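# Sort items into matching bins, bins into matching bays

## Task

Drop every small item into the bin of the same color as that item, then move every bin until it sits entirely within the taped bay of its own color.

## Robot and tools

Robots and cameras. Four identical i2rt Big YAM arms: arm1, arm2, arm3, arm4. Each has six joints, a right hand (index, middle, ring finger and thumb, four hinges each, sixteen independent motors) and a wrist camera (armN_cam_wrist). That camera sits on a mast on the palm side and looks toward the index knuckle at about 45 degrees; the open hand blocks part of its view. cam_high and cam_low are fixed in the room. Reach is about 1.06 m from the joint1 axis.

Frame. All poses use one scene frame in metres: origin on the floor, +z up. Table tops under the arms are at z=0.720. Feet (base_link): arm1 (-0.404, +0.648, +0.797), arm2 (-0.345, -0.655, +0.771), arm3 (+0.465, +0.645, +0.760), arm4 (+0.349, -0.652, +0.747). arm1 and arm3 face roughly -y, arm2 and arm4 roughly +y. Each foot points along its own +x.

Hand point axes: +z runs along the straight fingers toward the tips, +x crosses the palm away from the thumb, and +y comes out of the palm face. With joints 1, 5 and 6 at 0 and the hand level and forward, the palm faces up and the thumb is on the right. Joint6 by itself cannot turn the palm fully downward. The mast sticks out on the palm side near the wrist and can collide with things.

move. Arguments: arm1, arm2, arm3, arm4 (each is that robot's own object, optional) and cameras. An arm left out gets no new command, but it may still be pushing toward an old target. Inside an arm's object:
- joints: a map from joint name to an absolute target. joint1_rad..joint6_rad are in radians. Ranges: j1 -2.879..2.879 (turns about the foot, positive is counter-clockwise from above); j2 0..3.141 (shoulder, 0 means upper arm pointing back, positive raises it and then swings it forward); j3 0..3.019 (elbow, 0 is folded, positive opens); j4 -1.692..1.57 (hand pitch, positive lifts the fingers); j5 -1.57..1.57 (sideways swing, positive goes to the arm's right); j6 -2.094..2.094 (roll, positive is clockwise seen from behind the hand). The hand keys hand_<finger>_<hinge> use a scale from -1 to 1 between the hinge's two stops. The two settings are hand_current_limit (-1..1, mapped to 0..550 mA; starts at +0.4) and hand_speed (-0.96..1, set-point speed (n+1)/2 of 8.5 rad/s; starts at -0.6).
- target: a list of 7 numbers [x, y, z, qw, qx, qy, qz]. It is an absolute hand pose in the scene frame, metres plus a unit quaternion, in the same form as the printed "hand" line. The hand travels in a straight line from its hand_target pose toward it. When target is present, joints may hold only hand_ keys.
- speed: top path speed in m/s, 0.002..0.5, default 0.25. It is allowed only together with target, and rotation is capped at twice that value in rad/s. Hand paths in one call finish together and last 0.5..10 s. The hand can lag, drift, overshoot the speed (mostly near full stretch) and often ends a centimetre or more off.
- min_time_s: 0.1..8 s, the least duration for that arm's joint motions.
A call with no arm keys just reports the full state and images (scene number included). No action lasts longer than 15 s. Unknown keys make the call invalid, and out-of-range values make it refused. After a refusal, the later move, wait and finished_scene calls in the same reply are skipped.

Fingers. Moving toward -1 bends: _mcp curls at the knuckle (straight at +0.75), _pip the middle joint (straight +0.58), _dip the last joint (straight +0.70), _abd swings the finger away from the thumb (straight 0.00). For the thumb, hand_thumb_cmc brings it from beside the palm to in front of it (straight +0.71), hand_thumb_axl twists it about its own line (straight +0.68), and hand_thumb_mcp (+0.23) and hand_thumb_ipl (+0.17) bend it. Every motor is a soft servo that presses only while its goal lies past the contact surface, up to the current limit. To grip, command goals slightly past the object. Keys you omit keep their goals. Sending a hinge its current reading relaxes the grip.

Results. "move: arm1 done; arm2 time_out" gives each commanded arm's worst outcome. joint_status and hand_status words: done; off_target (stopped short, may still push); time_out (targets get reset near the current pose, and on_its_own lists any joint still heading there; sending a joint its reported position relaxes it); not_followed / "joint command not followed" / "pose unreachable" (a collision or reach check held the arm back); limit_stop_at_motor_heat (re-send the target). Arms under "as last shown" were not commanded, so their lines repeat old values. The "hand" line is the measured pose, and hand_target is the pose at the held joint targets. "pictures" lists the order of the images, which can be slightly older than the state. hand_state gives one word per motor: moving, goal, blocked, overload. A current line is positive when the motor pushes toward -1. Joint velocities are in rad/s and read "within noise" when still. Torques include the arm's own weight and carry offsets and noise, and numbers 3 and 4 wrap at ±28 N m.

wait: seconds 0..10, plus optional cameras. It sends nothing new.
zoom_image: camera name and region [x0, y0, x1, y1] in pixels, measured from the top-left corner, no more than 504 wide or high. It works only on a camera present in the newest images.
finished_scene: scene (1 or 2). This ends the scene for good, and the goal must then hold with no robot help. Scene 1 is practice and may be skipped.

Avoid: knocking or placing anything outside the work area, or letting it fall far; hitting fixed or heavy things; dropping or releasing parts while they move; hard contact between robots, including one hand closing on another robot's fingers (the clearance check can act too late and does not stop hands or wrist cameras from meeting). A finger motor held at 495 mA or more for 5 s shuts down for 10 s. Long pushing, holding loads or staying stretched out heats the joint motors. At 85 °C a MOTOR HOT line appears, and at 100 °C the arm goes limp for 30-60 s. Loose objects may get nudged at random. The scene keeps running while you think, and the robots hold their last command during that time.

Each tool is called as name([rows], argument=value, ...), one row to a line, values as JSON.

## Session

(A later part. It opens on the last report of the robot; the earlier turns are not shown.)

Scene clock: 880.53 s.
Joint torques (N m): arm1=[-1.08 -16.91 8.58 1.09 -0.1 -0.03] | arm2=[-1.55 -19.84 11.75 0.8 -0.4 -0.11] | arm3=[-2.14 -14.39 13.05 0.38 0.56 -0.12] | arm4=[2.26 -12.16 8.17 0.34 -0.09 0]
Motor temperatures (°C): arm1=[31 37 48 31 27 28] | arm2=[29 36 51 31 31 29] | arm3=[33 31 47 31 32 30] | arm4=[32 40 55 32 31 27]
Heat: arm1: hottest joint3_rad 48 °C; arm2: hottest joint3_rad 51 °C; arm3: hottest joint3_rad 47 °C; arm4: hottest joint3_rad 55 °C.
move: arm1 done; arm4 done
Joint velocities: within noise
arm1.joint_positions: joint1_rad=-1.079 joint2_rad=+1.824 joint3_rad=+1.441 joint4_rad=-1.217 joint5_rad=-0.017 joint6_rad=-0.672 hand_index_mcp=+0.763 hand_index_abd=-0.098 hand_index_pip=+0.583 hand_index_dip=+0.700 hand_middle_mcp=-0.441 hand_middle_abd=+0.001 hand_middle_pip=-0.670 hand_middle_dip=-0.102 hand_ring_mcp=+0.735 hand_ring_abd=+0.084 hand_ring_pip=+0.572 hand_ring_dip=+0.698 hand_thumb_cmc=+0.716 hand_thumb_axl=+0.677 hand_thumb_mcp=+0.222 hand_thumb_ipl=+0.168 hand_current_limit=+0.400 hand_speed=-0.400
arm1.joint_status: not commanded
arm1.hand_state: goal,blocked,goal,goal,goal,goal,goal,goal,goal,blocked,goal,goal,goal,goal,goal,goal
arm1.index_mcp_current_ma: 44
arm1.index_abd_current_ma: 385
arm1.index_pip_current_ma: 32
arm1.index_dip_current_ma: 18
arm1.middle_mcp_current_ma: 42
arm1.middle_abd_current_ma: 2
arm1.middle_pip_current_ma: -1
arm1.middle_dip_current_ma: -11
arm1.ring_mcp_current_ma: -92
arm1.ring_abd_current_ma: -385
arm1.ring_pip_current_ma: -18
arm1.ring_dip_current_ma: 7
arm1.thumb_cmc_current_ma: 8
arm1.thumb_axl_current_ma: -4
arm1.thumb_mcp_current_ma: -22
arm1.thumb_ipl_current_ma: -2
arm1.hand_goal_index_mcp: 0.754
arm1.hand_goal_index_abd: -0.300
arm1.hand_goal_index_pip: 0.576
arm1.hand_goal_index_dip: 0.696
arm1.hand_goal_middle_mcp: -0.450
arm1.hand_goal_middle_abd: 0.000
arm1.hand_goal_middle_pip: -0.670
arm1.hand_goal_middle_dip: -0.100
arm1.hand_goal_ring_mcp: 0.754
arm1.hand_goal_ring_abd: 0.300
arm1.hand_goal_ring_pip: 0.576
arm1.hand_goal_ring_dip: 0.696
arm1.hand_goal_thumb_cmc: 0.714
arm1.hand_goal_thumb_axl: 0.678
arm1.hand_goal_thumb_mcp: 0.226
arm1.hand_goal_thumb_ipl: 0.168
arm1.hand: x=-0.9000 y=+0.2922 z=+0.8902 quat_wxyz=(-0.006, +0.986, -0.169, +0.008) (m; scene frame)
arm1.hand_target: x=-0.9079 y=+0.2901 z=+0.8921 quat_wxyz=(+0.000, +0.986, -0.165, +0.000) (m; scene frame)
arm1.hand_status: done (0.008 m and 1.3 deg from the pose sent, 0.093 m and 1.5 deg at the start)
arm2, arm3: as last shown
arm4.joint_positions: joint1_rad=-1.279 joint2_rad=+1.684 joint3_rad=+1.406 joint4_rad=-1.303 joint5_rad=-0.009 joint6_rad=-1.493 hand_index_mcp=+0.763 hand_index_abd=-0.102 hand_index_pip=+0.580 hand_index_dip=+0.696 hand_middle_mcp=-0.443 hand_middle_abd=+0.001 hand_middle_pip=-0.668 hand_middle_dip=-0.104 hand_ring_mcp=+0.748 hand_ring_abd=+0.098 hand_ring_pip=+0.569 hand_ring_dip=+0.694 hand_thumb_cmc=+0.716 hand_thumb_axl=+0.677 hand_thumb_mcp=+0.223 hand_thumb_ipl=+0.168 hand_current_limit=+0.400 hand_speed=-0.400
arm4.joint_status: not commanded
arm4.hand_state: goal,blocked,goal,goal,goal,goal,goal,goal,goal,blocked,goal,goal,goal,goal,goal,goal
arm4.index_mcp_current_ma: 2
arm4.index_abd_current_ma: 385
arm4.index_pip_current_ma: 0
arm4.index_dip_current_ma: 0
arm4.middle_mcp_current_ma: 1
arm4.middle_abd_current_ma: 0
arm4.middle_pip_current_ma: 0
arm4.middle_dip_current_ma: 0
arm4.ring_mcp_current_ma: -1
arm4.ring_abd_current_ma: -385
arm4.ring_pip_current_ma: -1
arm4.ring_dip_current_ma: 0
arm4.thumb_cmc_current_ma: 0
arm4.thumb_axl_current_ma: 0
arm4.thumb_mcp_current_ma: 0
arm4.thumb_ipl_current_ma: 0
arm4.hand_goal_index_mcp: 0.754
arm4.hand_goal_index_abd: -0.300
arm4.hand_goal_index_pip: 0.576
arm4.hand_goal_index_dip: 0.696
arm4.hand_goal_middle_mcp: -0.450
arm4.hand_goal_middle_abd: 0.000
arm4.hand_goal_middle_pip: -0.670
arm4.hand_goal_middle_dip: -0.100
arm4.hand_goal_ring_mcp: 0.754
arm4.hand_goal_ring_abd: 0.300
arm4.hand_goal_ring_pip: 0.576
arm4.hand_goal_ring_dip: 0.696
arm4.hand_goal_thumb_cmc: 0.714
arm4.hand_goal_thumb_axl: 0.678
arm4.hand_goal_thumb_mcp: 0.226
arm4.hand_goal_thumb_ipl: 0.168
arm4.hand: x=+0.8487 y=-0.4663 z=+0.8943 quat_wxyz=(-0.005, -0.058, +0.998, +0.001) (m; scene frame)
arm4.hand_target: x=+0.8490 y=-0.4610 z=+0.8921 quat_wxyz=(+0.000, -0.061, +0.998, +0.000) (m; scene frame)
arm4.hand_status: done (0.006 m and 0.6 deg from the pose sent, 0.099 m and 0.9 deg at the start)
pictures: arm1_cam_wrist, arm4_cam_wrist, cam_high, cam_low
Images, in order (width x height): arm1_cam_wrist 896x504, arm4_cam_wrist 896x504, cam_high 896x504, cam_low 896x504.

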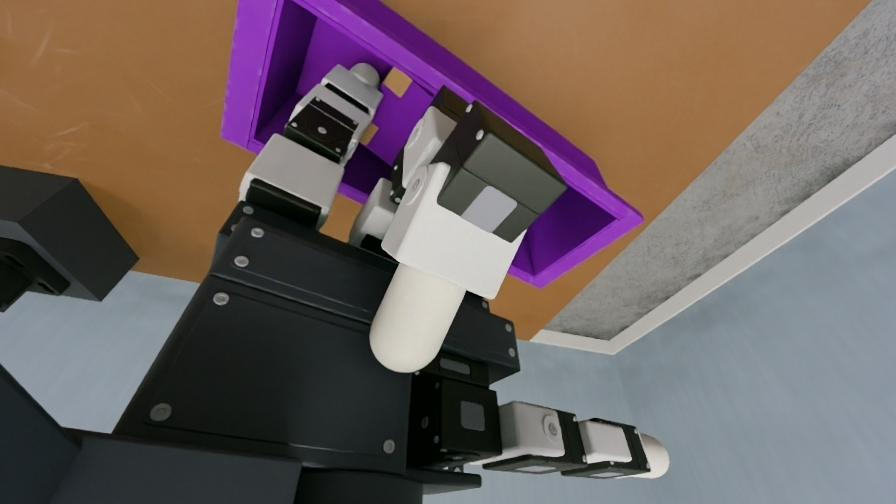

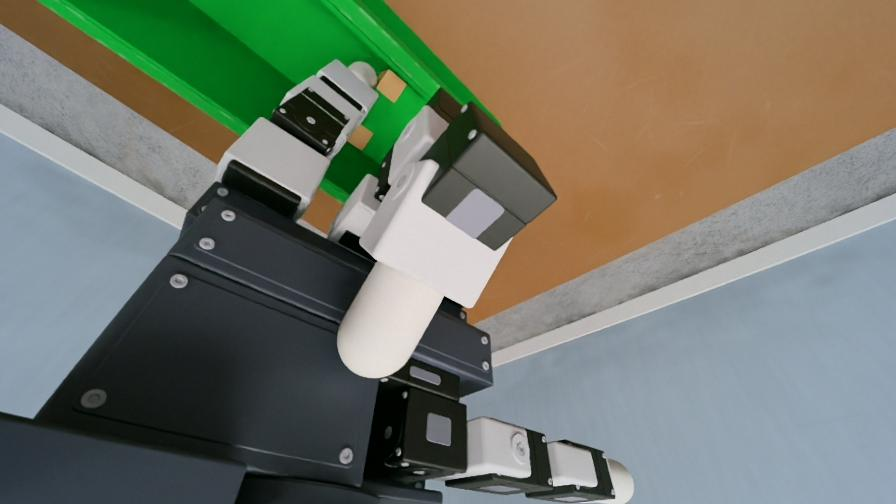

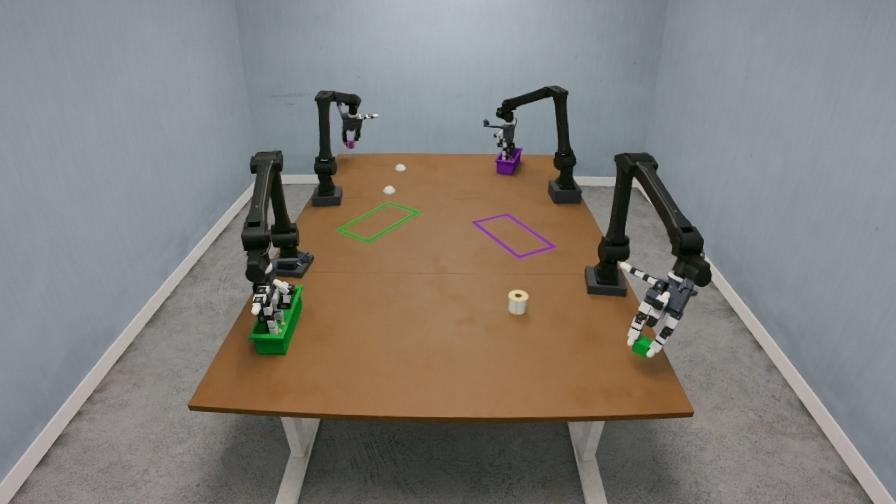

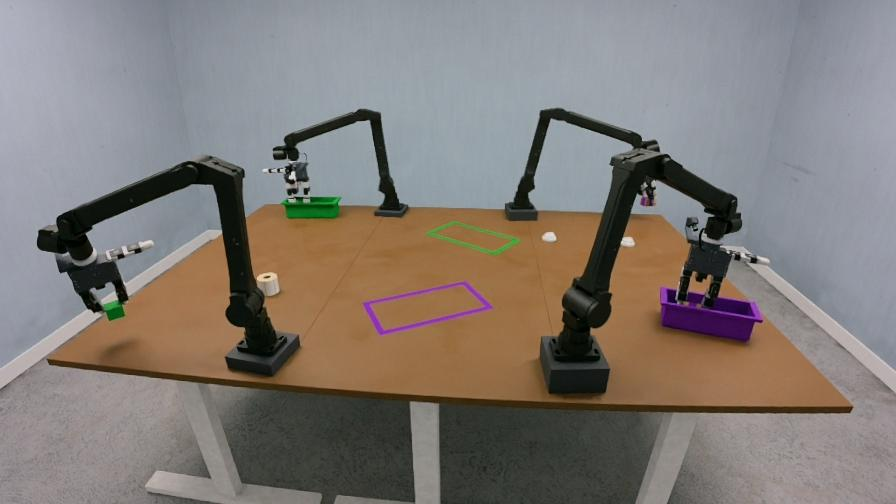

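move(arm1={"joints": {"hand_index_abd": 0.04, "hand_ring_abd": -0.04, "hand_speed": -0.8}}, arm4={"joints": {"hand_index_abd": 0.04, "hand_ring_abd": -0.04, "hand_speed": -0.8}}, cameras=["arm1_cam_wrist", "arm4_cam_wrist"])

move(arm1={"target": [-0.908, 0.290, 1.08, 0, 0.986, -0.165, 0], "speed": 0.2, "joints": {"hand_speed": -0.4}}, arm4={"target": [0.849, -0.461, 1.08, 0, -0.061, 0.998, 0], "speed": 0.2, "joints": {"hand_speed": -0.4}}, arm3={"target": [0.75, 0.35, 1.08, 0.1, 0.92, 0.37, 0.04], "speed": 0.2}, arm2={"target": [-0.80, -0.40, 1.08, 0.1, 0.86, -0.50, -0.06], "speed": 0.2}, cameras=["all"])

zoom_image(camera="cam_high", region=[220, 230, 340, 370])

zoom_image(camera="cam_low", region=[640, 220, 780, 350])

zoom_image(camera="cam_high", region=[470, 110, 550, 180])

Scene clock: 893.50 s.
Joint torques (N m): arm1=[-1.08 -17.08 8.53 0.99 -0.14 -0.02] | arm2=[-1.2 -19.6 11.59 0.94 -0.46 -0.12] | arm3=[-2.32 -14.39 13.05 0.34 0.53 -0.14] | arm4=[2.32 -12.22 8.18 0.32 -0.1 -0.01]
Motor temperatures (°C): arm1=[31 37 48 31 27 28] | arm2=[29 36 52 31 31 29] | arm3=[33 31 47 31 32 30] | arm4=[32 39 53 32 31 27]
Heat: arm1: hottest joint3_rad 48 °C; arm2: hottest joint3_rad 52 °C; arm3: hottest joint3_rad 47 °C; arm4: hottest joint3_rad 53 °C.
move: arm1 done; arm4 done
Joint velocities: within noise
arm1.joint_positions: joint1_rad=-1.079 joint2_rad=+1.825 joint3_rad=+1.441 joint4_rad=-1.215 joint5_rad=-0.015 joint6_rad=-0.672 hand_index_mcp=+0.755 hand_index_abd=+0.036 hand_index_pip=+0.579 hand_index_dip=+0.699 hand_middle_mcp=-0.441 hand_middle_abd=+0.001 hand_middle_pip=-0.670 hand_middle_dip=-0.102 hand_ring_mcp=+0.748 hand_ring_abd=-0.036 hand_ring_pip=+0.573 hand_ring_dip=+0.698 hand_thumb_cmc=+0.716 hand_thumb_axl=+0.677 hand_thumb_mcp=+0.222 hand_thumb_ipl=+0.168 hand_current_limit=+0.400 hand_speed=-0.800
arm1.joint_status: all done
arm1.hand_state: goal,goal,goal,goal,goal,goal,goal,goal,goal,goal,goal,goal,goal,goal,goal,goal
arm1.index_mcp_current_ma: 4
arm1.index_abd_current_ma: -14
arm1.index_pip_current_ma: 12
arm1.index_dip_current_ma: 12
arm1.middle_mcp_current_ma: 42
arm1.middle_abd_current_ma: 2
arm1.middle_pip_current_ma: -1
arm1.middle_dip_current_ma: -11
arm1.ring_mcp_current_ma: -29
arm1.ring_abd_current_ma: 15
arm1.ring_pip_current_ma: -14
arm1.ring_dip_current_ma: 7
arm1.thumb_cmc_current_ma: 8
arm1.thumb_axl_current_ma: -4
arm1.thumb_mcp_current_ma: -22
arm1.thumb_ipl_current_ma: -2
arm1.hand_goal_index_mcp: 0.754
arm1.hand_goal_index_abd: 0.040
arm1.hand_goal_index_pip: 0.576
arm1.hand_goal_index_dip: 0.696
arm1.hand_goal_middle_mcp: -0.450
arm1.hand_goal_middle_abd: 0.000
arm1.hand_goal_middle_pip: -0.670
arm1.hand_goal_middle_dip: -0.100
arm1.hand_goal_ring_mcp: 0.754
arm1.hand_goal_ring_abd: -0.040
arm1.hand_goal_ring_pip: 0.576
arm1.hand_goal_ring_dip: 0.696
arm1.hand_goal_thumb_cmc: 0.714
arm1.hand_goal_thumb_axl: 0.678
arm1.hand_goal_thumb_mcp: 0.226
arm1.hand_goal_thumb_ipl: 0.168
arm1.hand: x=-0.9005 y=+0.2921 z=+0.8901 quat_wxyz=(-0.006, +0.986, -0.169, +0.008) (m; scene frame)
arm1.hand_target: x=-0.9079 y=+0.2900 z=+0.8922 quat_wxyz=(+0.000, +0.986, -0.165, +0.000) (m; scene frame)
arm1.hand_status: not commanded
arm2, arm3: as last shown
arm4.joint_positions: joint1_rad=-1.279 joint2_rad=+1.684 joint3_rad=+1.406 joint4_rad=-1.302 joint5_rad=-0.009 joint6_rad=-1.493 hand_index_mcp=+0.755 hand_index_abd=+0.037 hand_index_pip=+0.579 hand_index_dip=+0.696 hand_middle_mcp=-0.443 hand_middle_abd=+0.001 hand_middle_pip=-0.668 hand_middle_dip=-0.104 hand_ring_mcp=+0.749 hand_ring_abd=-0.036 hand_ring_pip=+0.572 hand_ring_dip=+0.694 hand_thumb_cmc=+0.716 hand_thumb_axl=+0.677 hand_thumb_mcp=+0.223 hand_thumb_ipl=+0.168 hand_current_limit=+0.400 hand_speed=-0.800
arm4.joint_status: all done
arm4.hand_state: goal,goal,goal,goal,goal,goal,goal,goal,goal,goal,goal,goal,goal,goal,goal,goal
arm4.index_mcp_current_ma: 0
arm4.index_abd_current_ma: 0
arm4.index_pip_current_ma: 0
arm4.index_dip_current_ma: 0
arm4.middle_mcp_current_ma: 1
arm4.middle_abd_current_ma: 0
arm4.middle_pip_current_ma: 0
arm4.middle_dip_current_ma: 0
arm4.ring_mcp_current_ma: -1
arm4.ring_abd_current_ma: 0
arm4.ring_pip_current_ma: 0
arm4.ring_dip_current_ma: 0
arm4.thumb_cmc_current_ma: 0
arm4.thumb_axl_current_ma: 0
arm4.thumb_mcp_current_ma: 0
arm4.thumb_ipl_current_ma: 0
arm4.hand_goal_index_mcp: 0.754
arm4.hand_goal_index_abd: 0.040
arm4.hand_goal_index_pip: 0.576
arm4.hand_goal_index_dip: 0.696
arm4.hand_goal_middle_mcp: -0.450
arm4.hand_goal_middle_abd: 0.000
arm4.hand_goal_middle_pip: -0.670
arm4.hand_goal_middle_dip: -0.100
arm4.hand_goal_ring_mcp: 0.754
arm4.hand_goal_ring_abd: -0.040
arm4.hand_goal_ring_pip: 0.576
arm4.hand_goal_ring_dip: 0.696
arm4.hand_goal_thumb_cmc: 0.714
arm4.hand_goal_thumb_axl: 0.678
arm4.hand_goal_thumb_mcp: 0.226
arm4.hand_goal_thumb_ipl: 0.168
arm4.hand: x=+0.8489 y=-0.4664 z=+0.8942 quat_wxyz=(-0.004, -0.058, +0.998, +0.001) (m; scene frame)
arm4.hand_target: x=+0.8490 y=-0.4611 z=+0.8920 quat_wxyz=(+0.000, -0.061, +0.998, +0.000) (m; scene frame)
arm4.hand_status: not commanded
pictures: arm1_cam_wrist, arm4_cam_wrist
Images, in order (width x height): arm1_cam_wrist 896x504, arm4_cam_wrist 896x504.

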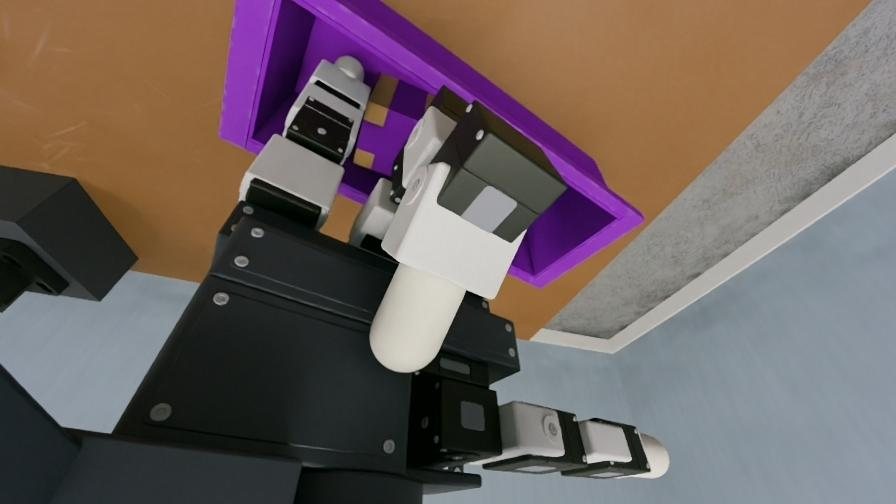

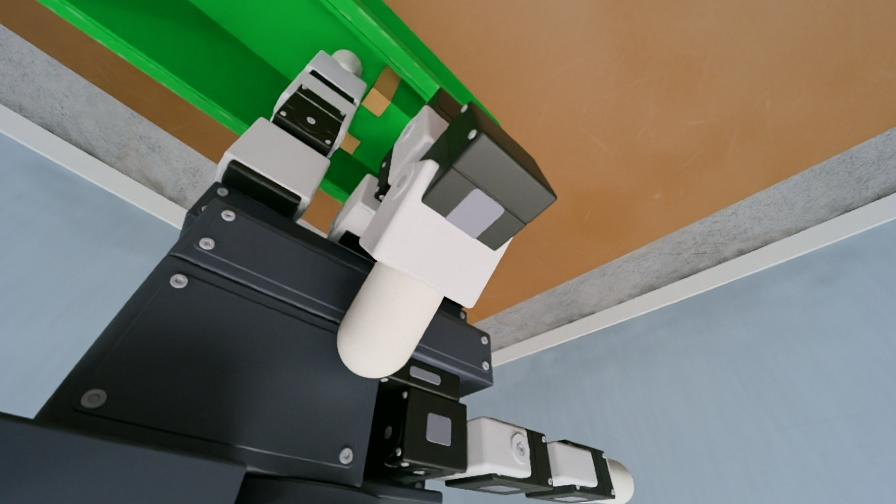

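Scene clock: 896.40 s.
Joint torques (N m): arm1=[-1.49 -19.78 12.22 -0.23 -0.12 -0.04] | arm2=[-0.85 -15.44 11 0.1 -0.48 -0.11] | arm3=[-3.02 -7.06 13.55 0.21 0.02 -0.16] | arm4=[1.85 -12.81 14.19 -0.59 -0.39 -0.03]
Motor temperatures (°C): arm1=[31 37 48 31 27 28] | arm2=[29 36 51 31 31 29] | arm3=[33 31 47 31 32 30] | arm4=[32 39 54 32 31 27]
Heat: arm1: hottest joint3_rad 48 °C; arm2: hottest joint3_rad 51 °C; arm3: hottest joint3_rad 47 °C; arm4: hottest joint3_rad 54 °C.
move: arm1 off_target; arm2 off_target; arm3 off_target; arm4 off_target
Joint velocities: within noise
arm1.joint_positions: joint1_rad=-1.079 joint2_rad=+1.784 joint3_rad=+1.802 joint4_rad=-1.661 joint5_rad=-0.015 joint6_rad=-0.675 hand_index_mcp=+0.754 hand_index_abd=+0.036 hand_index_pip=+0.579 hand_index_dip=+0.699 hand_middle_mcp=-0.441 hand_middle_abd=+0.001 hand_middle_pip=-0.670 hand_middle_dip=-0.102 hand_ring_mcp=+0.748 hand_ring_abd=-0.036 hand_ring_pip=+0.573 hand_ring_dip=+0.698 hand_thumb_cmc=+0.716 hand_thumb_axl=+0.677 hand_thumb_mcp=+0.222 hand_thumb_ipl=+0.168 hand_current_limit=+0.400 hand_speed=-0.400
arm1.joint_status: all done
arm1.hand_state: goal,goal,goal,goal,goal,goal,goal,goal,goal,goal,goal,goal,goal,goal,goal,goal
arm1.index_mcp_current_ma: 2
arm1.index_abd_current_ma: -14
arm1.index_pip_current_ma: 11
arm1.index_dip_current_ma: 12
arm1.middle_mcp_current_ma: 42
arm1.middle_abd_current_ma: 2
arm1.middle_pip_current_ma: -1
arm1.middle_dip_current_ma: -11
arm1.ring_mcp_current_ma: -29
arm1.ring_abd_current_ma: 15
arm1.ring_pip_current_ma: -14
arm1.ring_dip_current_ma: 7
arm1.thumb_cmc_current_ma: 8
arm1.thumb_axl_current_ma: -4
arm1.thumb_mcp_current_ma: -22
arm1.thumb_ipl_current_ma: -2
arm1.hand_goal_index_mcp: 0.754
arm1.hand_goal_index_abd: 0.040
arm1.hand_goal_index_pip: 0.576
arm1.hand_goal_index_dip: 0.696
arm1.hand_goal_middle_mcp: -0.450
arm1.hand_goal_middle_abd: 0.000
arm1.hand_goal_middle_pip: -0.670
arm1.hand_goal_middle_dip: -0.100
arm1.hand_goal_ring_mcp: 0.754
arm1.hand_goal_ring_abd: -0.040
arm1.hand_goal_ring_pip: 0.576
arm1.hand_goal_ring_dip: 0.696
arm1.hand_goal_thumb_cmc: 0.714
arm1.hand_goal_thumb_axl: 0.678
arm1.hand_goal_thumb_mcp: 0.226
arm1.hand_goal_thumb_ipl: 0.168
arm1.hand: x=-0.9000 y=+0.2897 z=+1.0430 quat_wxyz=(-0.020, +0.985, -0.168, +0.024) (m; scene frame)
arm1.hand_target: x=-0.9067 y=+0.2907 z=+1.0797 quat_wxyz=(+0.000, +0.986, -0.165, +0.000) (m; scene frame)
arm1.hand_status: off_target (0.038 m and 3.6 deg from the pose sent, 0.190 m and 1.2 deg at the start)
arm2.joint_positions: joint1_rad=+0.717 joint2_rad=+1.514 joint3_rad=+1.492 joint4_rad=-1.530 joint5_rad=-0.227 joint6_rad=-1.226 hand_index_mcp=+0.747 hand_index_abd=-0.143 hand_index_pip=+0.570 hand_index_dip=+0.694 hand_middle_mcp=-0.442 hand_middle_abd=+0.000 hand_middle_pip=-0.669 hand_middle_dip=-0.103 hand_ring_mcp=+0.766 hand_ring_abd=+0.146 hand_ring_pip=+0.580 hand_ring_dip=+0.697 hand_thumb_cmc=+0.717 hand_thumb_axl=+0.677 hand_thumb_mcp=+0.224 hand_thumb_ipl=+0.168 hand_current_limit=+0.400 hand_speed=-0.400
arm2.joint_status: not commanded
arm2.hand_state: goal,blocked,goal,goal,goal,goal,goal,goal,goal,blocked,goal,goal,goal,goal,goal,goal
arm2.index_mcp_current_ma: -15
arm2.index_abd_current_ma: 385
arm2.index_pip_current_ma: -12
arm2.index_dip_current_ma: -4
arm2.middle_mcp_current_ma: 18
arm2.middle_abd_current_ma: 0
arm2.middle_pip_current_ma: 1
arm2.middle_dip_current_ma: -4
arm2.ring_mcp_current_ma: 29
arm2.ring_abd_current_ma: -385
arm2.ring_pip_current_ma: 8
arm2.ring_dip_current_ma: 1
arm2.thumb_cmc_current_ma: 5
arm2.thumb_axl_current_ma: -1
arm2.thumb_mcp_current_ma: -5
arm2.thumb_ipl_current_ma: 0
arm2.hand_goal_index_mcp: 0.754
arm2.hand_goal_index_abd: -0.300
arm2.hand_goal_index_pip: 0.576
arm2.hand_goal_index_dip: 0.696
arm2.hand_goal_middle_mcp: -0.450
arm2.hand_goal_middle_abd: 0.000
arm2.hand_goal_middle_pip: -0.670
arm2.hand_goal_middle_dip: -0.100
arm2.hand_goal_ring_mcp: 0.754
arm2.hand_goal_ring_abd: 0.300
arm2.hand_goal_ring_pip: 0.576
arm2.hand_goal_ring_dip: 0.696
arm2.hand_goal_thumb_cmc: 0.714
arm2.hand_goal_thumb_axl: 0.678
arm2.hand_goal_thumb_mcp: 0.226
arm2.hand_goal_thumb_ipl: 0.168
arm2.hand: x=-0.7962 y=-0.4062 z=+1.0510 quat_wxyz=(-0.105, -0.857, +0.504, +0.032) (m; scene frame)
arm2.hand_target: x=-0.7992 y=-0.4007 z=+1.0797 quat_wxyz=(-0.100, -0.859, +0.499, +0.060) (m; scene frame)
arm2.hand_status: off_target (0.030 m and 3.3 deg from the pose sent, 0.352 m and 14.9 deg at the start)
arm3.joint_positions: joint1_rad=+0.988 joint2_rad=+1.069 joint3_rad=+1.130 joint4_rad=-1.472 joint5_rad=+0.015 joint6_rad=+0.086 hand_index_mcp=+0.746 hand_index_abd=-0.112 hand_index_pip=+0.571 hand_index_dip=+0.695 hand_middle_mcp=-0.442 hand_middle_abd=+0.001 hand_middle_pip=-0.670 hand_middle_dip=-0.103 hand_ring_mcp=+0.768 hand_ring_abd=+0.134 hand_ring_pip=+0.582 hand_ring_dip=+0.697 hand_thumb_cmc=+0.716 hand_thumb_axl=+0.677 hand_thumb_mcp=+0.224 hand_thumb_ipl=+0.168 hand_current_limit=+0.400 hand_speed=-0.400
arm3.joint_status: not commanded
arm3.hand_state: goal,blocked,goal,goal,goal,goal,goal,goal,goal,blocked,goal,goal,goal,goal,goal,goal
arm3.index_mcp_current_ma: -41
arm3.index_abd_current_ma: 385
arm3.index_pip_current_ma: -23
arm3.index_dip_current_ma: -7
arm3.middle_mcp_current_ma: 39
arm3.middle_abd_current_ma: 3
arm3.middle_pip_current_ma: 0
arm3.middle_dip_current_ma: -13
arm3.ring_mcp_current_ma: 72
arm3.ring_abd_current_ma: -385
arm3.ring_pip_current_ma: 29
arm3.ring_dip_current_ma: 3
arm3.thumb_cmc_current_ma: 11
arm3.thumb_axl_current_ma: -4
arm3.thumb_mcp_current_ma: -13
arm3.thumb_ipl_current_ma: -2
arm3.hand_goal_index_mcp: 0.754
arm3.hand_goal_index_abd: -0.300
arm3.hand_goal_index_pip: 0.576
arm3.hand_goal_index_dip: 0.696
arm3.hand_goal_middle_mcp: -0.450
arm3.hand_goal_middle_abd: 0.000
arm3.hand_goal_middle_pip: -0.670
arm3.hand_goal_middle_dip: -0.100
arm3.hand_goal_ring_mcp: 0.754
arm3.hand_goal_ring_abd: 0.300
arm3.hand_goal_ring_pip: 0.576
arm3.hand_goal_ring_dip: 0.696
arm3.hand_goal_thumb_cmc: 0.714
arm3.hand_goal_thumb_axl: 0.678
arm3.hand_goal_thumb_mcp: 0.226
arm3.hand_goal_thumb_ipl: 0.168
arm3.hand: x=+0.7448 y=+0.3570 z=+1.0490 quat_wxyz=(+0.077, +0.925, +0.370, +0.028) (m; scene frame)
arm3.hand_target: x=+0.7492 y=+0.3509 z=+1.0796 quat_wxyz=(+0.101, +0.922, +0.371, +0.040) (m; scene frame)
arm3.hand_status: off_target (0.032 m and 3.0 deg from the pose sent, 0.358 m and 15.8 deg at the start)
arm4.joint_positions: joint1_rad=-1.279 joint2_rad=+1.636 joint3_rad=+1.742 joint4_rad=-1.692 joint5_rad=-0.012 joint6_rad=-1.493 hand_index_mcp=+0.754 hand_index_abd=+0.040 hand_index_pip=+0.578 hand_index_dip=+0.696 hand_middle_mcp=-0.443 hand_middle_abd=+0.001 hand_middle_pip=-0.668 hand_middle_dip=-0.104 hand_ring_mcp=+0.750 hand_ring_abd=-0.036 hand_ring_pip=+0.572 hand_ring_dip=+0.694 hand_thumb_cmc=+0.716 hand_thumb_axl=+0.677 hand_thumb_mcp=+0.223 hand_thumb_ipl=+0.168 hand_current_limit=+0.400 hand_speed=-0.400
arm4.joint_status: all done
arm4.hand_state: goal,goal,goal,goal,goal,goal,goal,goal,goal,goal,goal,goal,goal,goal,goal,goal
arm4.index_mcp_current_ma: 0
arm4.index_abd_current_ma: 0
arm4.index_pip_current_ma: 0
arm4.index_dip_current_ma: 0
arm4.middle_mcp_current_ma: 1
arm4.middle_abd_current_ma: 0
arm4.middle_pip_current_ma: 0
arm4.middle_dip_current_ma: 0
arm4.ring_mcp_current_ma: -1
arm4.ring_abd_current_ma: 0
arm4.ring_pip_current_ma: 0
arm4.ring_dip_current_ma: 0
arm4.thumb_cmc_current_ma: 0
arm4.thumb_axl_current_ma: 0
arm4.thumb_mcp_current_ma: 0
arm4.thumb_ipl_current_ma: 0
arm4.hand_goal_index_mcp: 0.754
arm4.hand_goal_index_abd: 0.040
arm4.hand_goal_index_pip: 0.576
arm4.hand_goal_index_dip: 0.696
arm4.hand_goal_middle_mcp: -0.450
arm4.hand_goal_middle_abd: 0.000
arm4.hand_goal_middle_pip: -0.670
arm4.hand_goal_middle_dip: -0.100
arm4.hand_goal_ring_mcp: 0.754
arm4.hand_goal_ring_abd: -0.040
arm4.hand_goal_ring_pip: 0.576
arm4.hand_goal_ring_dip: 0.696
arm4.hand_goal_thumb_cmc: 0.714
arm4.hand_goal_thumb_axl: 0.678
arm4.hand_goal_thumb_mcp: 0.226
arm4.hand_goal_thumb_ipl: 0.168
arm4.hand: x=+0.8419 y=-0.4662 z=+1.0450 quat_wxyz=(-0.007, -0.058, +0.998, +0.002) (m; scene frame)
arm4.hand_target: x=+0.8472 y=-0.4615 z=+1.0790 quat_wxyz=(+0.026, -0.060, +0.998, +0.009) (m; scene frame)
arm4.hand_status: off_target (0.036 m and 0.9 deg from the pose sent, 0.186 m and 0.6 deg at the start; a joint's target at an end of its range on 37 of 86 steps)
pictures: arm1_cam_wrist, arm2_cam_wrist, arm3_cam_wrist, arm4_cam_wrist, cam_high, cam_low
Images, in order (width x height): arm1_cam_wrist 896x504, arm2_cam_wrist 896x504, arm3_cam_wrist 896x504, arm4_cam_wrist 896x504, cam_high 896x504, cam_low 896x504.

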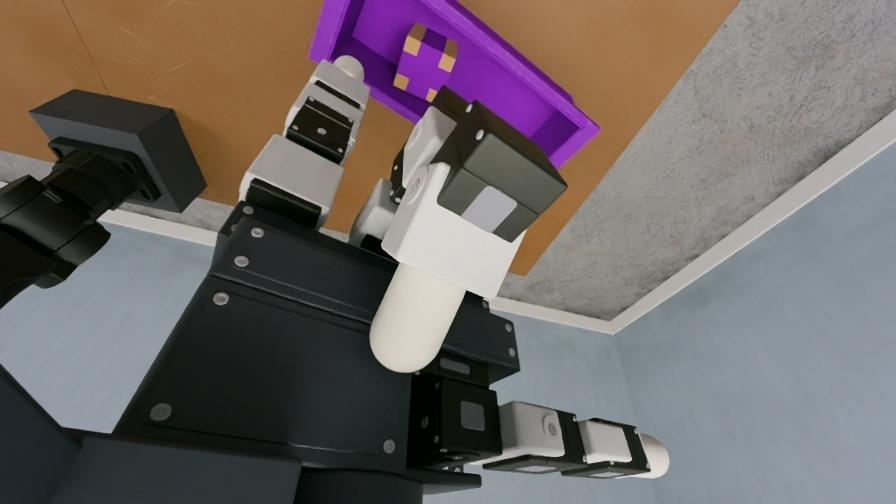

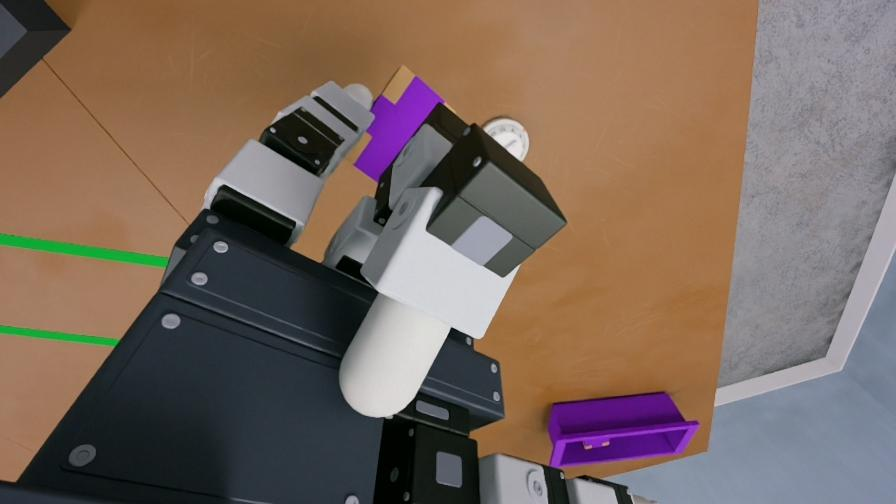

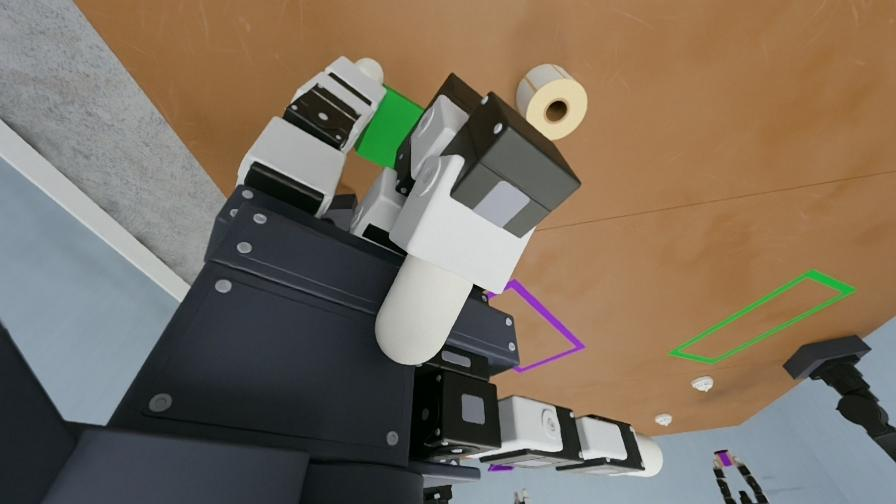

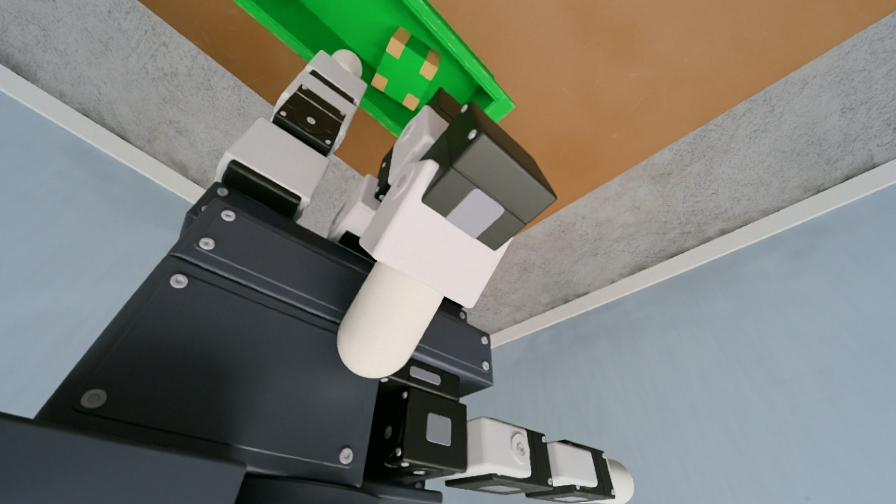

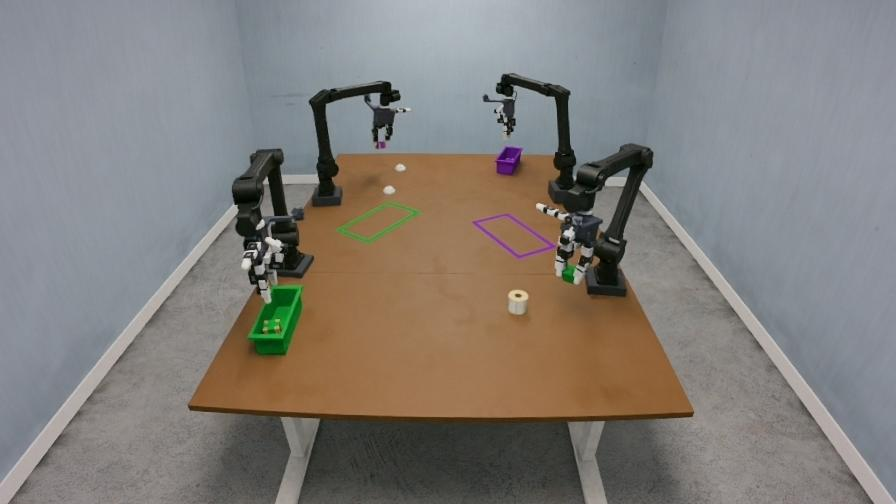

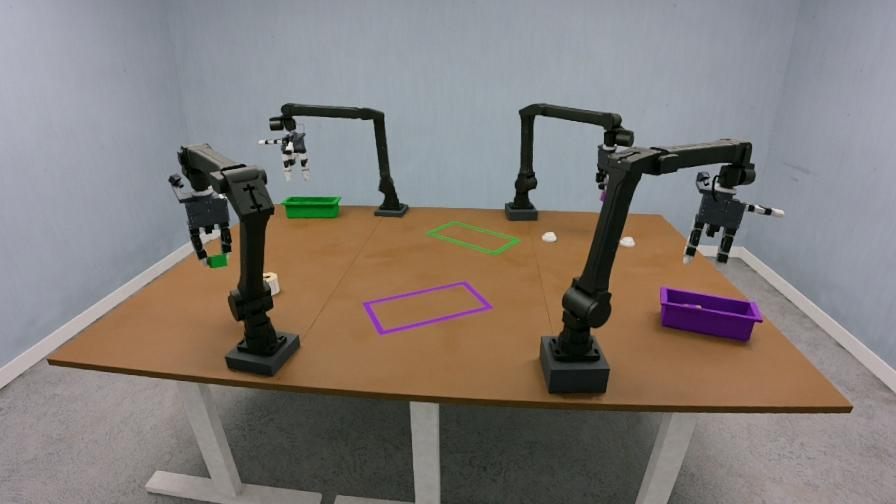

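Scaled by 3.600 from the camera's 896x504 image, which has a finer 1280x720 frame.

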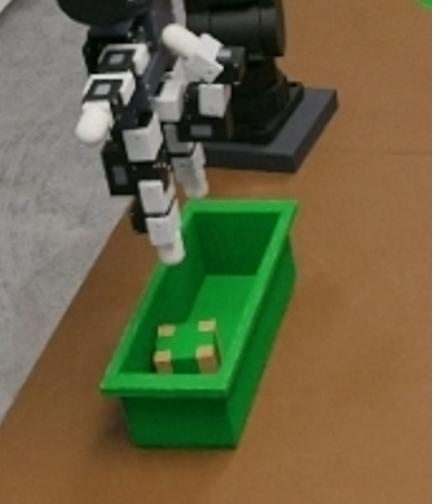

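Scaled by 3.600 from the camera's 896x504 image, which has a finer 1280x720 frame.

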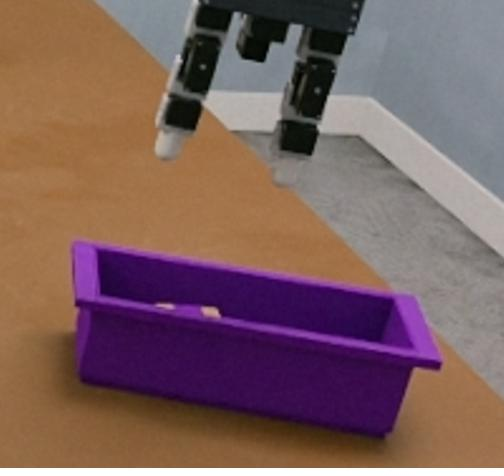

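Scaled by 6.300 from the camera's 896x504 image, which has a finer 1280x720 frame.

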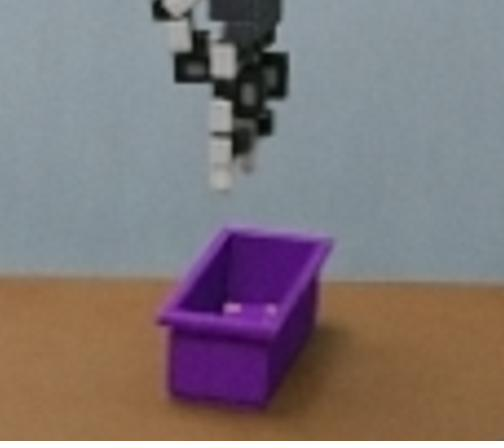

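move(arm1={"target": [-0.874, 0.387, 1.07, 0.1503, 0.561, -0.786, -0.2107], "speed": 0.25, "joints": {"hand_index_abd": 0.35, "hand_ring_abd": -0.35}}, arm4={"target": [0.787, -0.570, 1.07, 0.168, 0.627, 0.734, 0.197], "speed": 0.25, "joints": {"hand_index_abd": 0.35, "hand_ring_abd": -0.35}}, cameras=["arm1_cam_wrist", "arm4_cam_wrist", "cam_high", "cam_low"])

zoom_image(camera="cam_high", region=[220, 230, 340, 370])

zoom_image(camera="cam_low", region=[640, 220, 780, 350])

zoom_image(camera="cam_high", region=[470, 110, 550, 180])

Scene clock: 1024.30 s.
Joint torques (N m): arm1=[0.21 -12.69 10.37 1.1 0.49 0.23] | arm2=[-0.44 -15.38 11.29 0.09 -0.44 -0.09] | arm3=[-2.78 -7.12 13.53 0.12 0.03 -0.13] | arm4=[2.43 -4.78 9.26 1.43 0.25 -0.02]
Motor temperatures (°C): arm1=[31 37 51 31 27 28] | arm2=[29 34 53 31 31 29] | arm3=[33 31 47 31 31 31] | arm4=[32 41 65 32 31 27]
Heat: arm1: hottest joint3_rad 51 °C; arm2: hottest joint3_rad 53 °C; arm3: hottest joint3_rad 47 °C; arm4: hottest joint3_rad 65 °C.
move: arm1 off_target; arm4 done
Joint velocities: within noise
arm1.joint_positions: joint1_rad=-0.860 joint2_rad=+1.515 joint3_rad=+1.343 joint4_rad=-1.174 joint5_rad=+0.447 joint6_rad=+1.048 hand_index_mcp=+0.755 hand_index_abd=+0.343 hand_index_pip=+0.579 hand_index_dip=+0.699 hand_middle_mcp=-0.441 hand_middle_abd=+0.001 hand_middle_pip=-0.670 hand_middle_dip=-0.102 hand_ring_mcp=+0.755 hand_ring_abd=-0.345 hand_ring_pip=+0.574 hand_ring_dip=+0.698 hand_thumb_cmc=+0.716 hand_thumb_axl=+0.677 hand_thumb_mcp=+0.222 hand_thumb_ipl=+0.168 hand_current_limit=+0.400 hand_speed=-0.400
arm1.joint_status: all done
arm1.hand_state: goal,goal,goal,goal,goal,goal,goal,goal,goal,goal,goal,goal,goal,goal,goal,goal
arm1.index_mcp_current_ma: 4
arm1.index_abd_current_ma: -26
arm1.index_pip_current_ma: 11
arm1.index_dip_current_ma: 12
arm1.middle_mcp_current_ma: 42
arm1.middle_abd_current_ma: 2
arm1.middle_pip_current_ma: -1
arm1.middle_dip_current_ma: -11
arm1.ring_mcp_current_ma: 5
arm1.ring_abd_current_ma: 21
arm1.ring_pip_current_ma: -9
arm1.ring_dip_current_ma: 7
arm1.thumb_cmc_current_ma: 10
arm1.thumb_axl_current_ma: -4
arm1.thumb_mcp_current_ma: -22
arm1.thumb_ipl_current_ma: -2
arm1.hand_goal_index_mcp: 0.754
arm1.hand_goal_index_abd: 0.350
arm1.hand_goal_index_pip: 0.576
arm1.hand_goal_index_dip: 0.696
arm1.hand_goal_middle_mcp: -0.450
arm1.hand_goal_middle_abd: 0.000
arm1.hand_goal_middle_pip: -0.670
arm1.hand_goal_middle_dip: -0.100
arm1.hand_goal_ring_mcp: 0.754
arm1.hand_goal_ring_abd: -0.350
arm1.hand_goal_ring_pip: 0.576
arm1.hand_goal_ring_dip: 0.696
arm1.hand_goal_thumb_cmc: 0.714
arm1.hand_goal_thumb_axl: 0.678
arm1.hand_goal_thumb_mcp: 0.226
arm1.hand_goal_thumb_ipl: 0.168
arm1.hand: x=-0.8703 y=+0.3967 z=+1.0657 quat_wxyz=(+0.140, +0.566, -0.785, -0.212) (m; scene frame)
arm1.hand_target: x=-0.8738 y=+0.3872 z=+1.0700 quat_wxyz=(+0.150, +0.561, -0.786, -0.211) (m; scene frame)
arm1.hand_status: off_target (0.011 m and 1.3 deg from the pose sent, 0.104 m and 94.8 deg at the start)
arm2, arm3: as last shown
arm3.joint_positions: joint1_rad=+0.987 joint2_rad=+1.069 joint3_rad=+1.130 joint4_rad=-1.472 joint5_rad=+0.015 joint6_rad=+0.086 hand_index_mcp=+0.746 hand_index_abd=-0.112 hand_index_pip=+0.571 hand_index_dip=+0.695 hand_middle_mcp=-0.442 hand_middle_abd=+0.001 hand_middle_pip=-0.670 hand_middle_dip=-0.103 hand_ring_mcp=+0.768 hand_ring_abd=+0.134 hand_ring_pip=+0.582 hand_ring_dip=+0.697 hand_thumb_cmc=+0.716 hand_thumb_axl=+0.677 hand_thumb_mcp=+0.224 hand_thumb_ipl=+0.168 hand_current_limit=+0.400 hand_speed=-0.400
arm3.hand: x=+0.7447 y=+0.3569 z=+1.0490 quat_wxyz=(+0.077, +0.925, +0.370, +0.028) (m; scene frame)
arm3.hand_target: x=+0.7491 y=+0.3508 z=+1.0796 quat_wxyz=(+0.101, +0.922, +0.371, +0.040) (m; scene frame)
arm4.joint_positions: joint1_rad=-1.214 joint2_rad=+0.995 joint3_rad=+1.022 joint4_rad=-1.102 joint5_rad=+0.047 joint6_rad=+0.094 hand_index_mcp=+0.755 hand_index_abd=+0.344 hand_index_pip=+0.578 hand_index_dip=+0.696 hand_middle_mcp=-0.443 hand_middle_abd=+0.001 hand_middle_pip=-0.668 hand_middle_dip=-0.104 hand_ring_mcp=+0.755 hand_ring_abd=-0.344 hand_ring_pip=+0.574 hand_ring_dip=+0.694 hand_thumb_cmc=+0.716 hand_thumb_axl=+0.677 hand_thumb_mcp=+0.223 hand_thumb_ipl=+0.168 hand_current_limit=+0.400 hand_speed=-0.400
arm4.joint_status: all done
arm4.hand_state: goal,goal,goal,goal,goal,goal,goal,goal,goal,goal,goal,goal,goal,goal,goal,goal
arm4.index_mcp_current_ma: 0
arm4.index_abd_current_ma: -1
arm4.index_pip_current_ma: 0
arm4.index_dip_current_ma: 0
arm4.middle_mcp_current_ma: 1
arm4.middle_abd_current_ma: 0
arm4.middle_pip_current_ma: 0
arm4.middle_dip_current_ma: 0
arm4.ring_mcp_current_ma: 0
arm4.ring_abd_current_ma: 1
arm4.ring_pip_current_ma: 0
arm4.ring_dip_current_ma: 0
arm4.thumb_cmc_current_ma: 0
arm4.thumb_axl_current_ma: 0
arm4.thumb_mcp_current_ma: 0
arm4.thumb_ipl_current_ma: 0
arm4.hand_goal_index_mcp: 0.754
arm4.hand_goal_index_abd: 0.350
arm4.hand_goal_index_pip: 0.576
arm4.hand_goal_index_dip: 0.696
arm4.hand_goal_middle_mcp: -0.450
arm4.hand_goal_middle_abd: 0.000
arm4.hand_goal_middle_pip: -0.670
arm4.hand_goal_middle_dip: -0.100
arm4.hand_goal_ring_mcp: 0.754
arm4.hand_goal_ring_abd: -0.350
arm4.hand_goal_ring_pip: 0.576
arm4.hand_goal_ring_dip: 0.696
arm4.hand_goal_thumb_cmc: 0.714
arm4.hand_goal_thumb_axl: 0.678
arm4.hand_goal_thumb_mcp: 0.226
arm4.hand_goal_thumb_ipl: 0.168
arm4.hand: x=+0.7876 y=-0.5738 z=+1.0665 quat_wxyz=(+0.162, +0.630, +0.736, +0.187) (m; scene frame)
arm4.hand_target: x=+0.7870 y=-0.5701 z=+1.0699 quat_wxyz=(+0.168, +0.627, +0.735, +0.197) (m; scene frame)
arm4.hand_status: done (0.005 m and 1.4 deg from the pose sent, 0.120 m and 91.8 deg at the start)
pictures: arm1_cam_wrist, arm4_cam_wrist, cam_high, cam_low
Images, in order (width x height): arm1_cam_wrist 896x504, arm4_cam_wrist 896x504, cam_high 896x504, cam_low 896x504.

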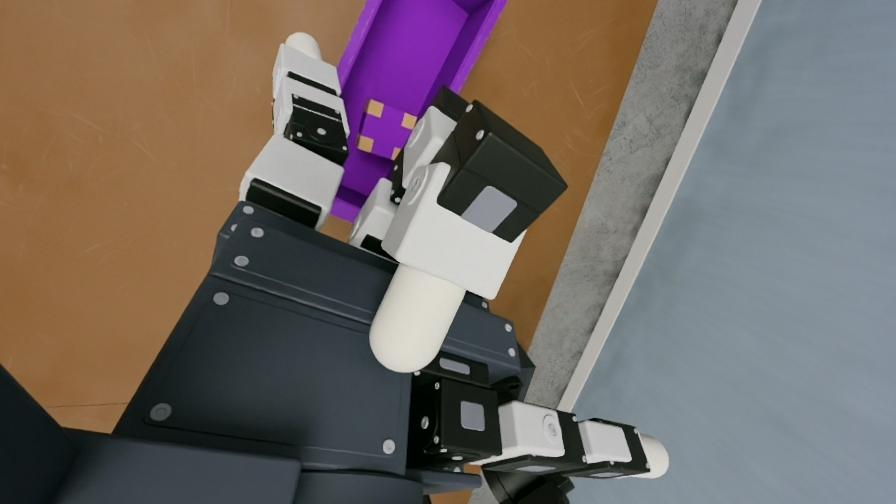

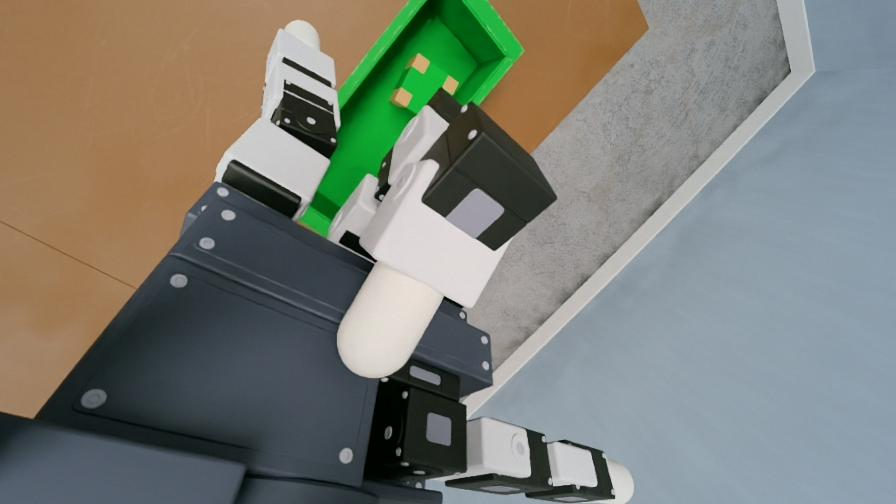

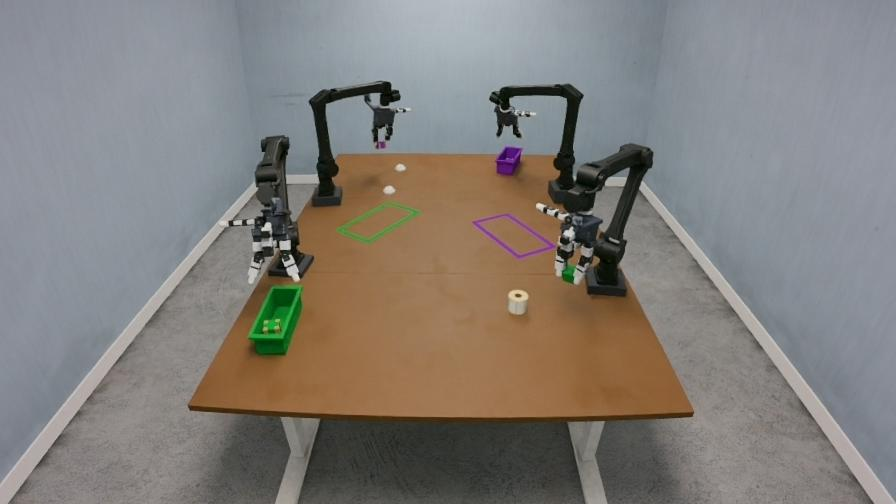

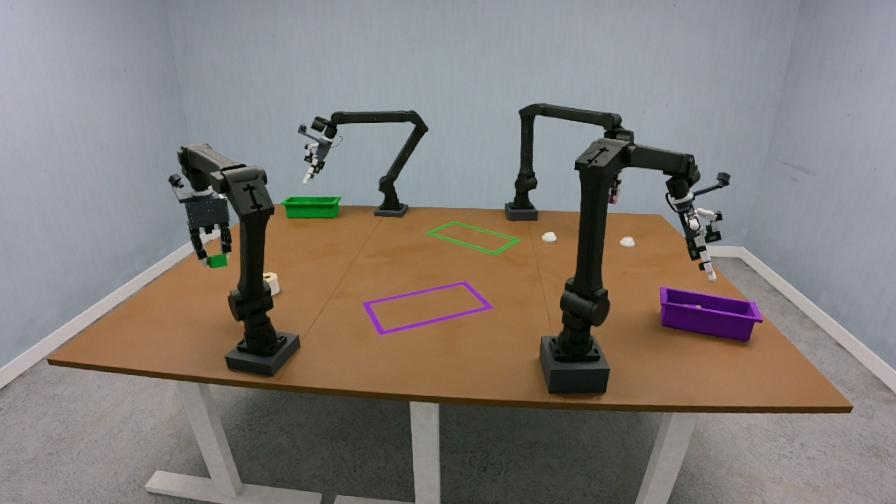

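Scaled by 3.600 from the camera's 896x504 image, which has a finer 1280x720 frame.

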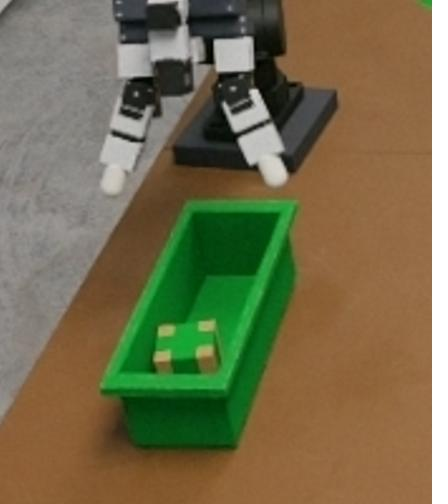

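Scaled by 3.600 from the camera's 896x504 image, which has a finer 1280x720 frame.

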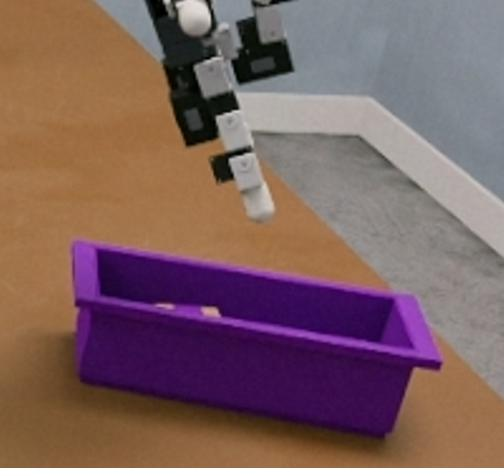

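Scaled by 6.300 from the camera's 896x504 image, which has a finer 1280x720 frame.

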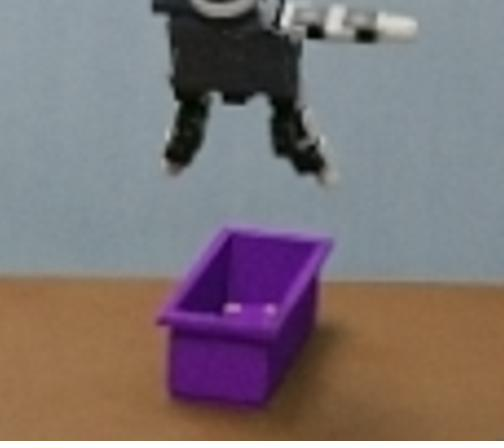

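zoom_image(camera="arm1_cam_wrist", region=[260, 0, 560, 240])

zoom_image(camera="arm4_cam_wrist", region=[260, 0, 560, 240])

Scaled by 1.680 from the camera's 896x504 image, which has a finer 1280x720 frame.

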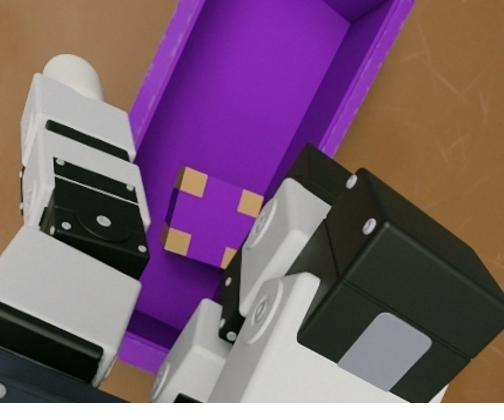

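Scaled by 1.680 from the camera's 896x504 image, which has a finer 1280x720 frame.

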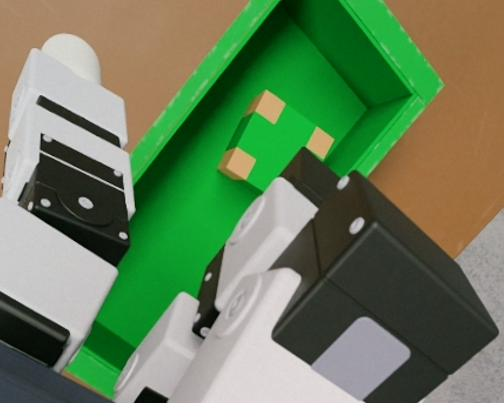

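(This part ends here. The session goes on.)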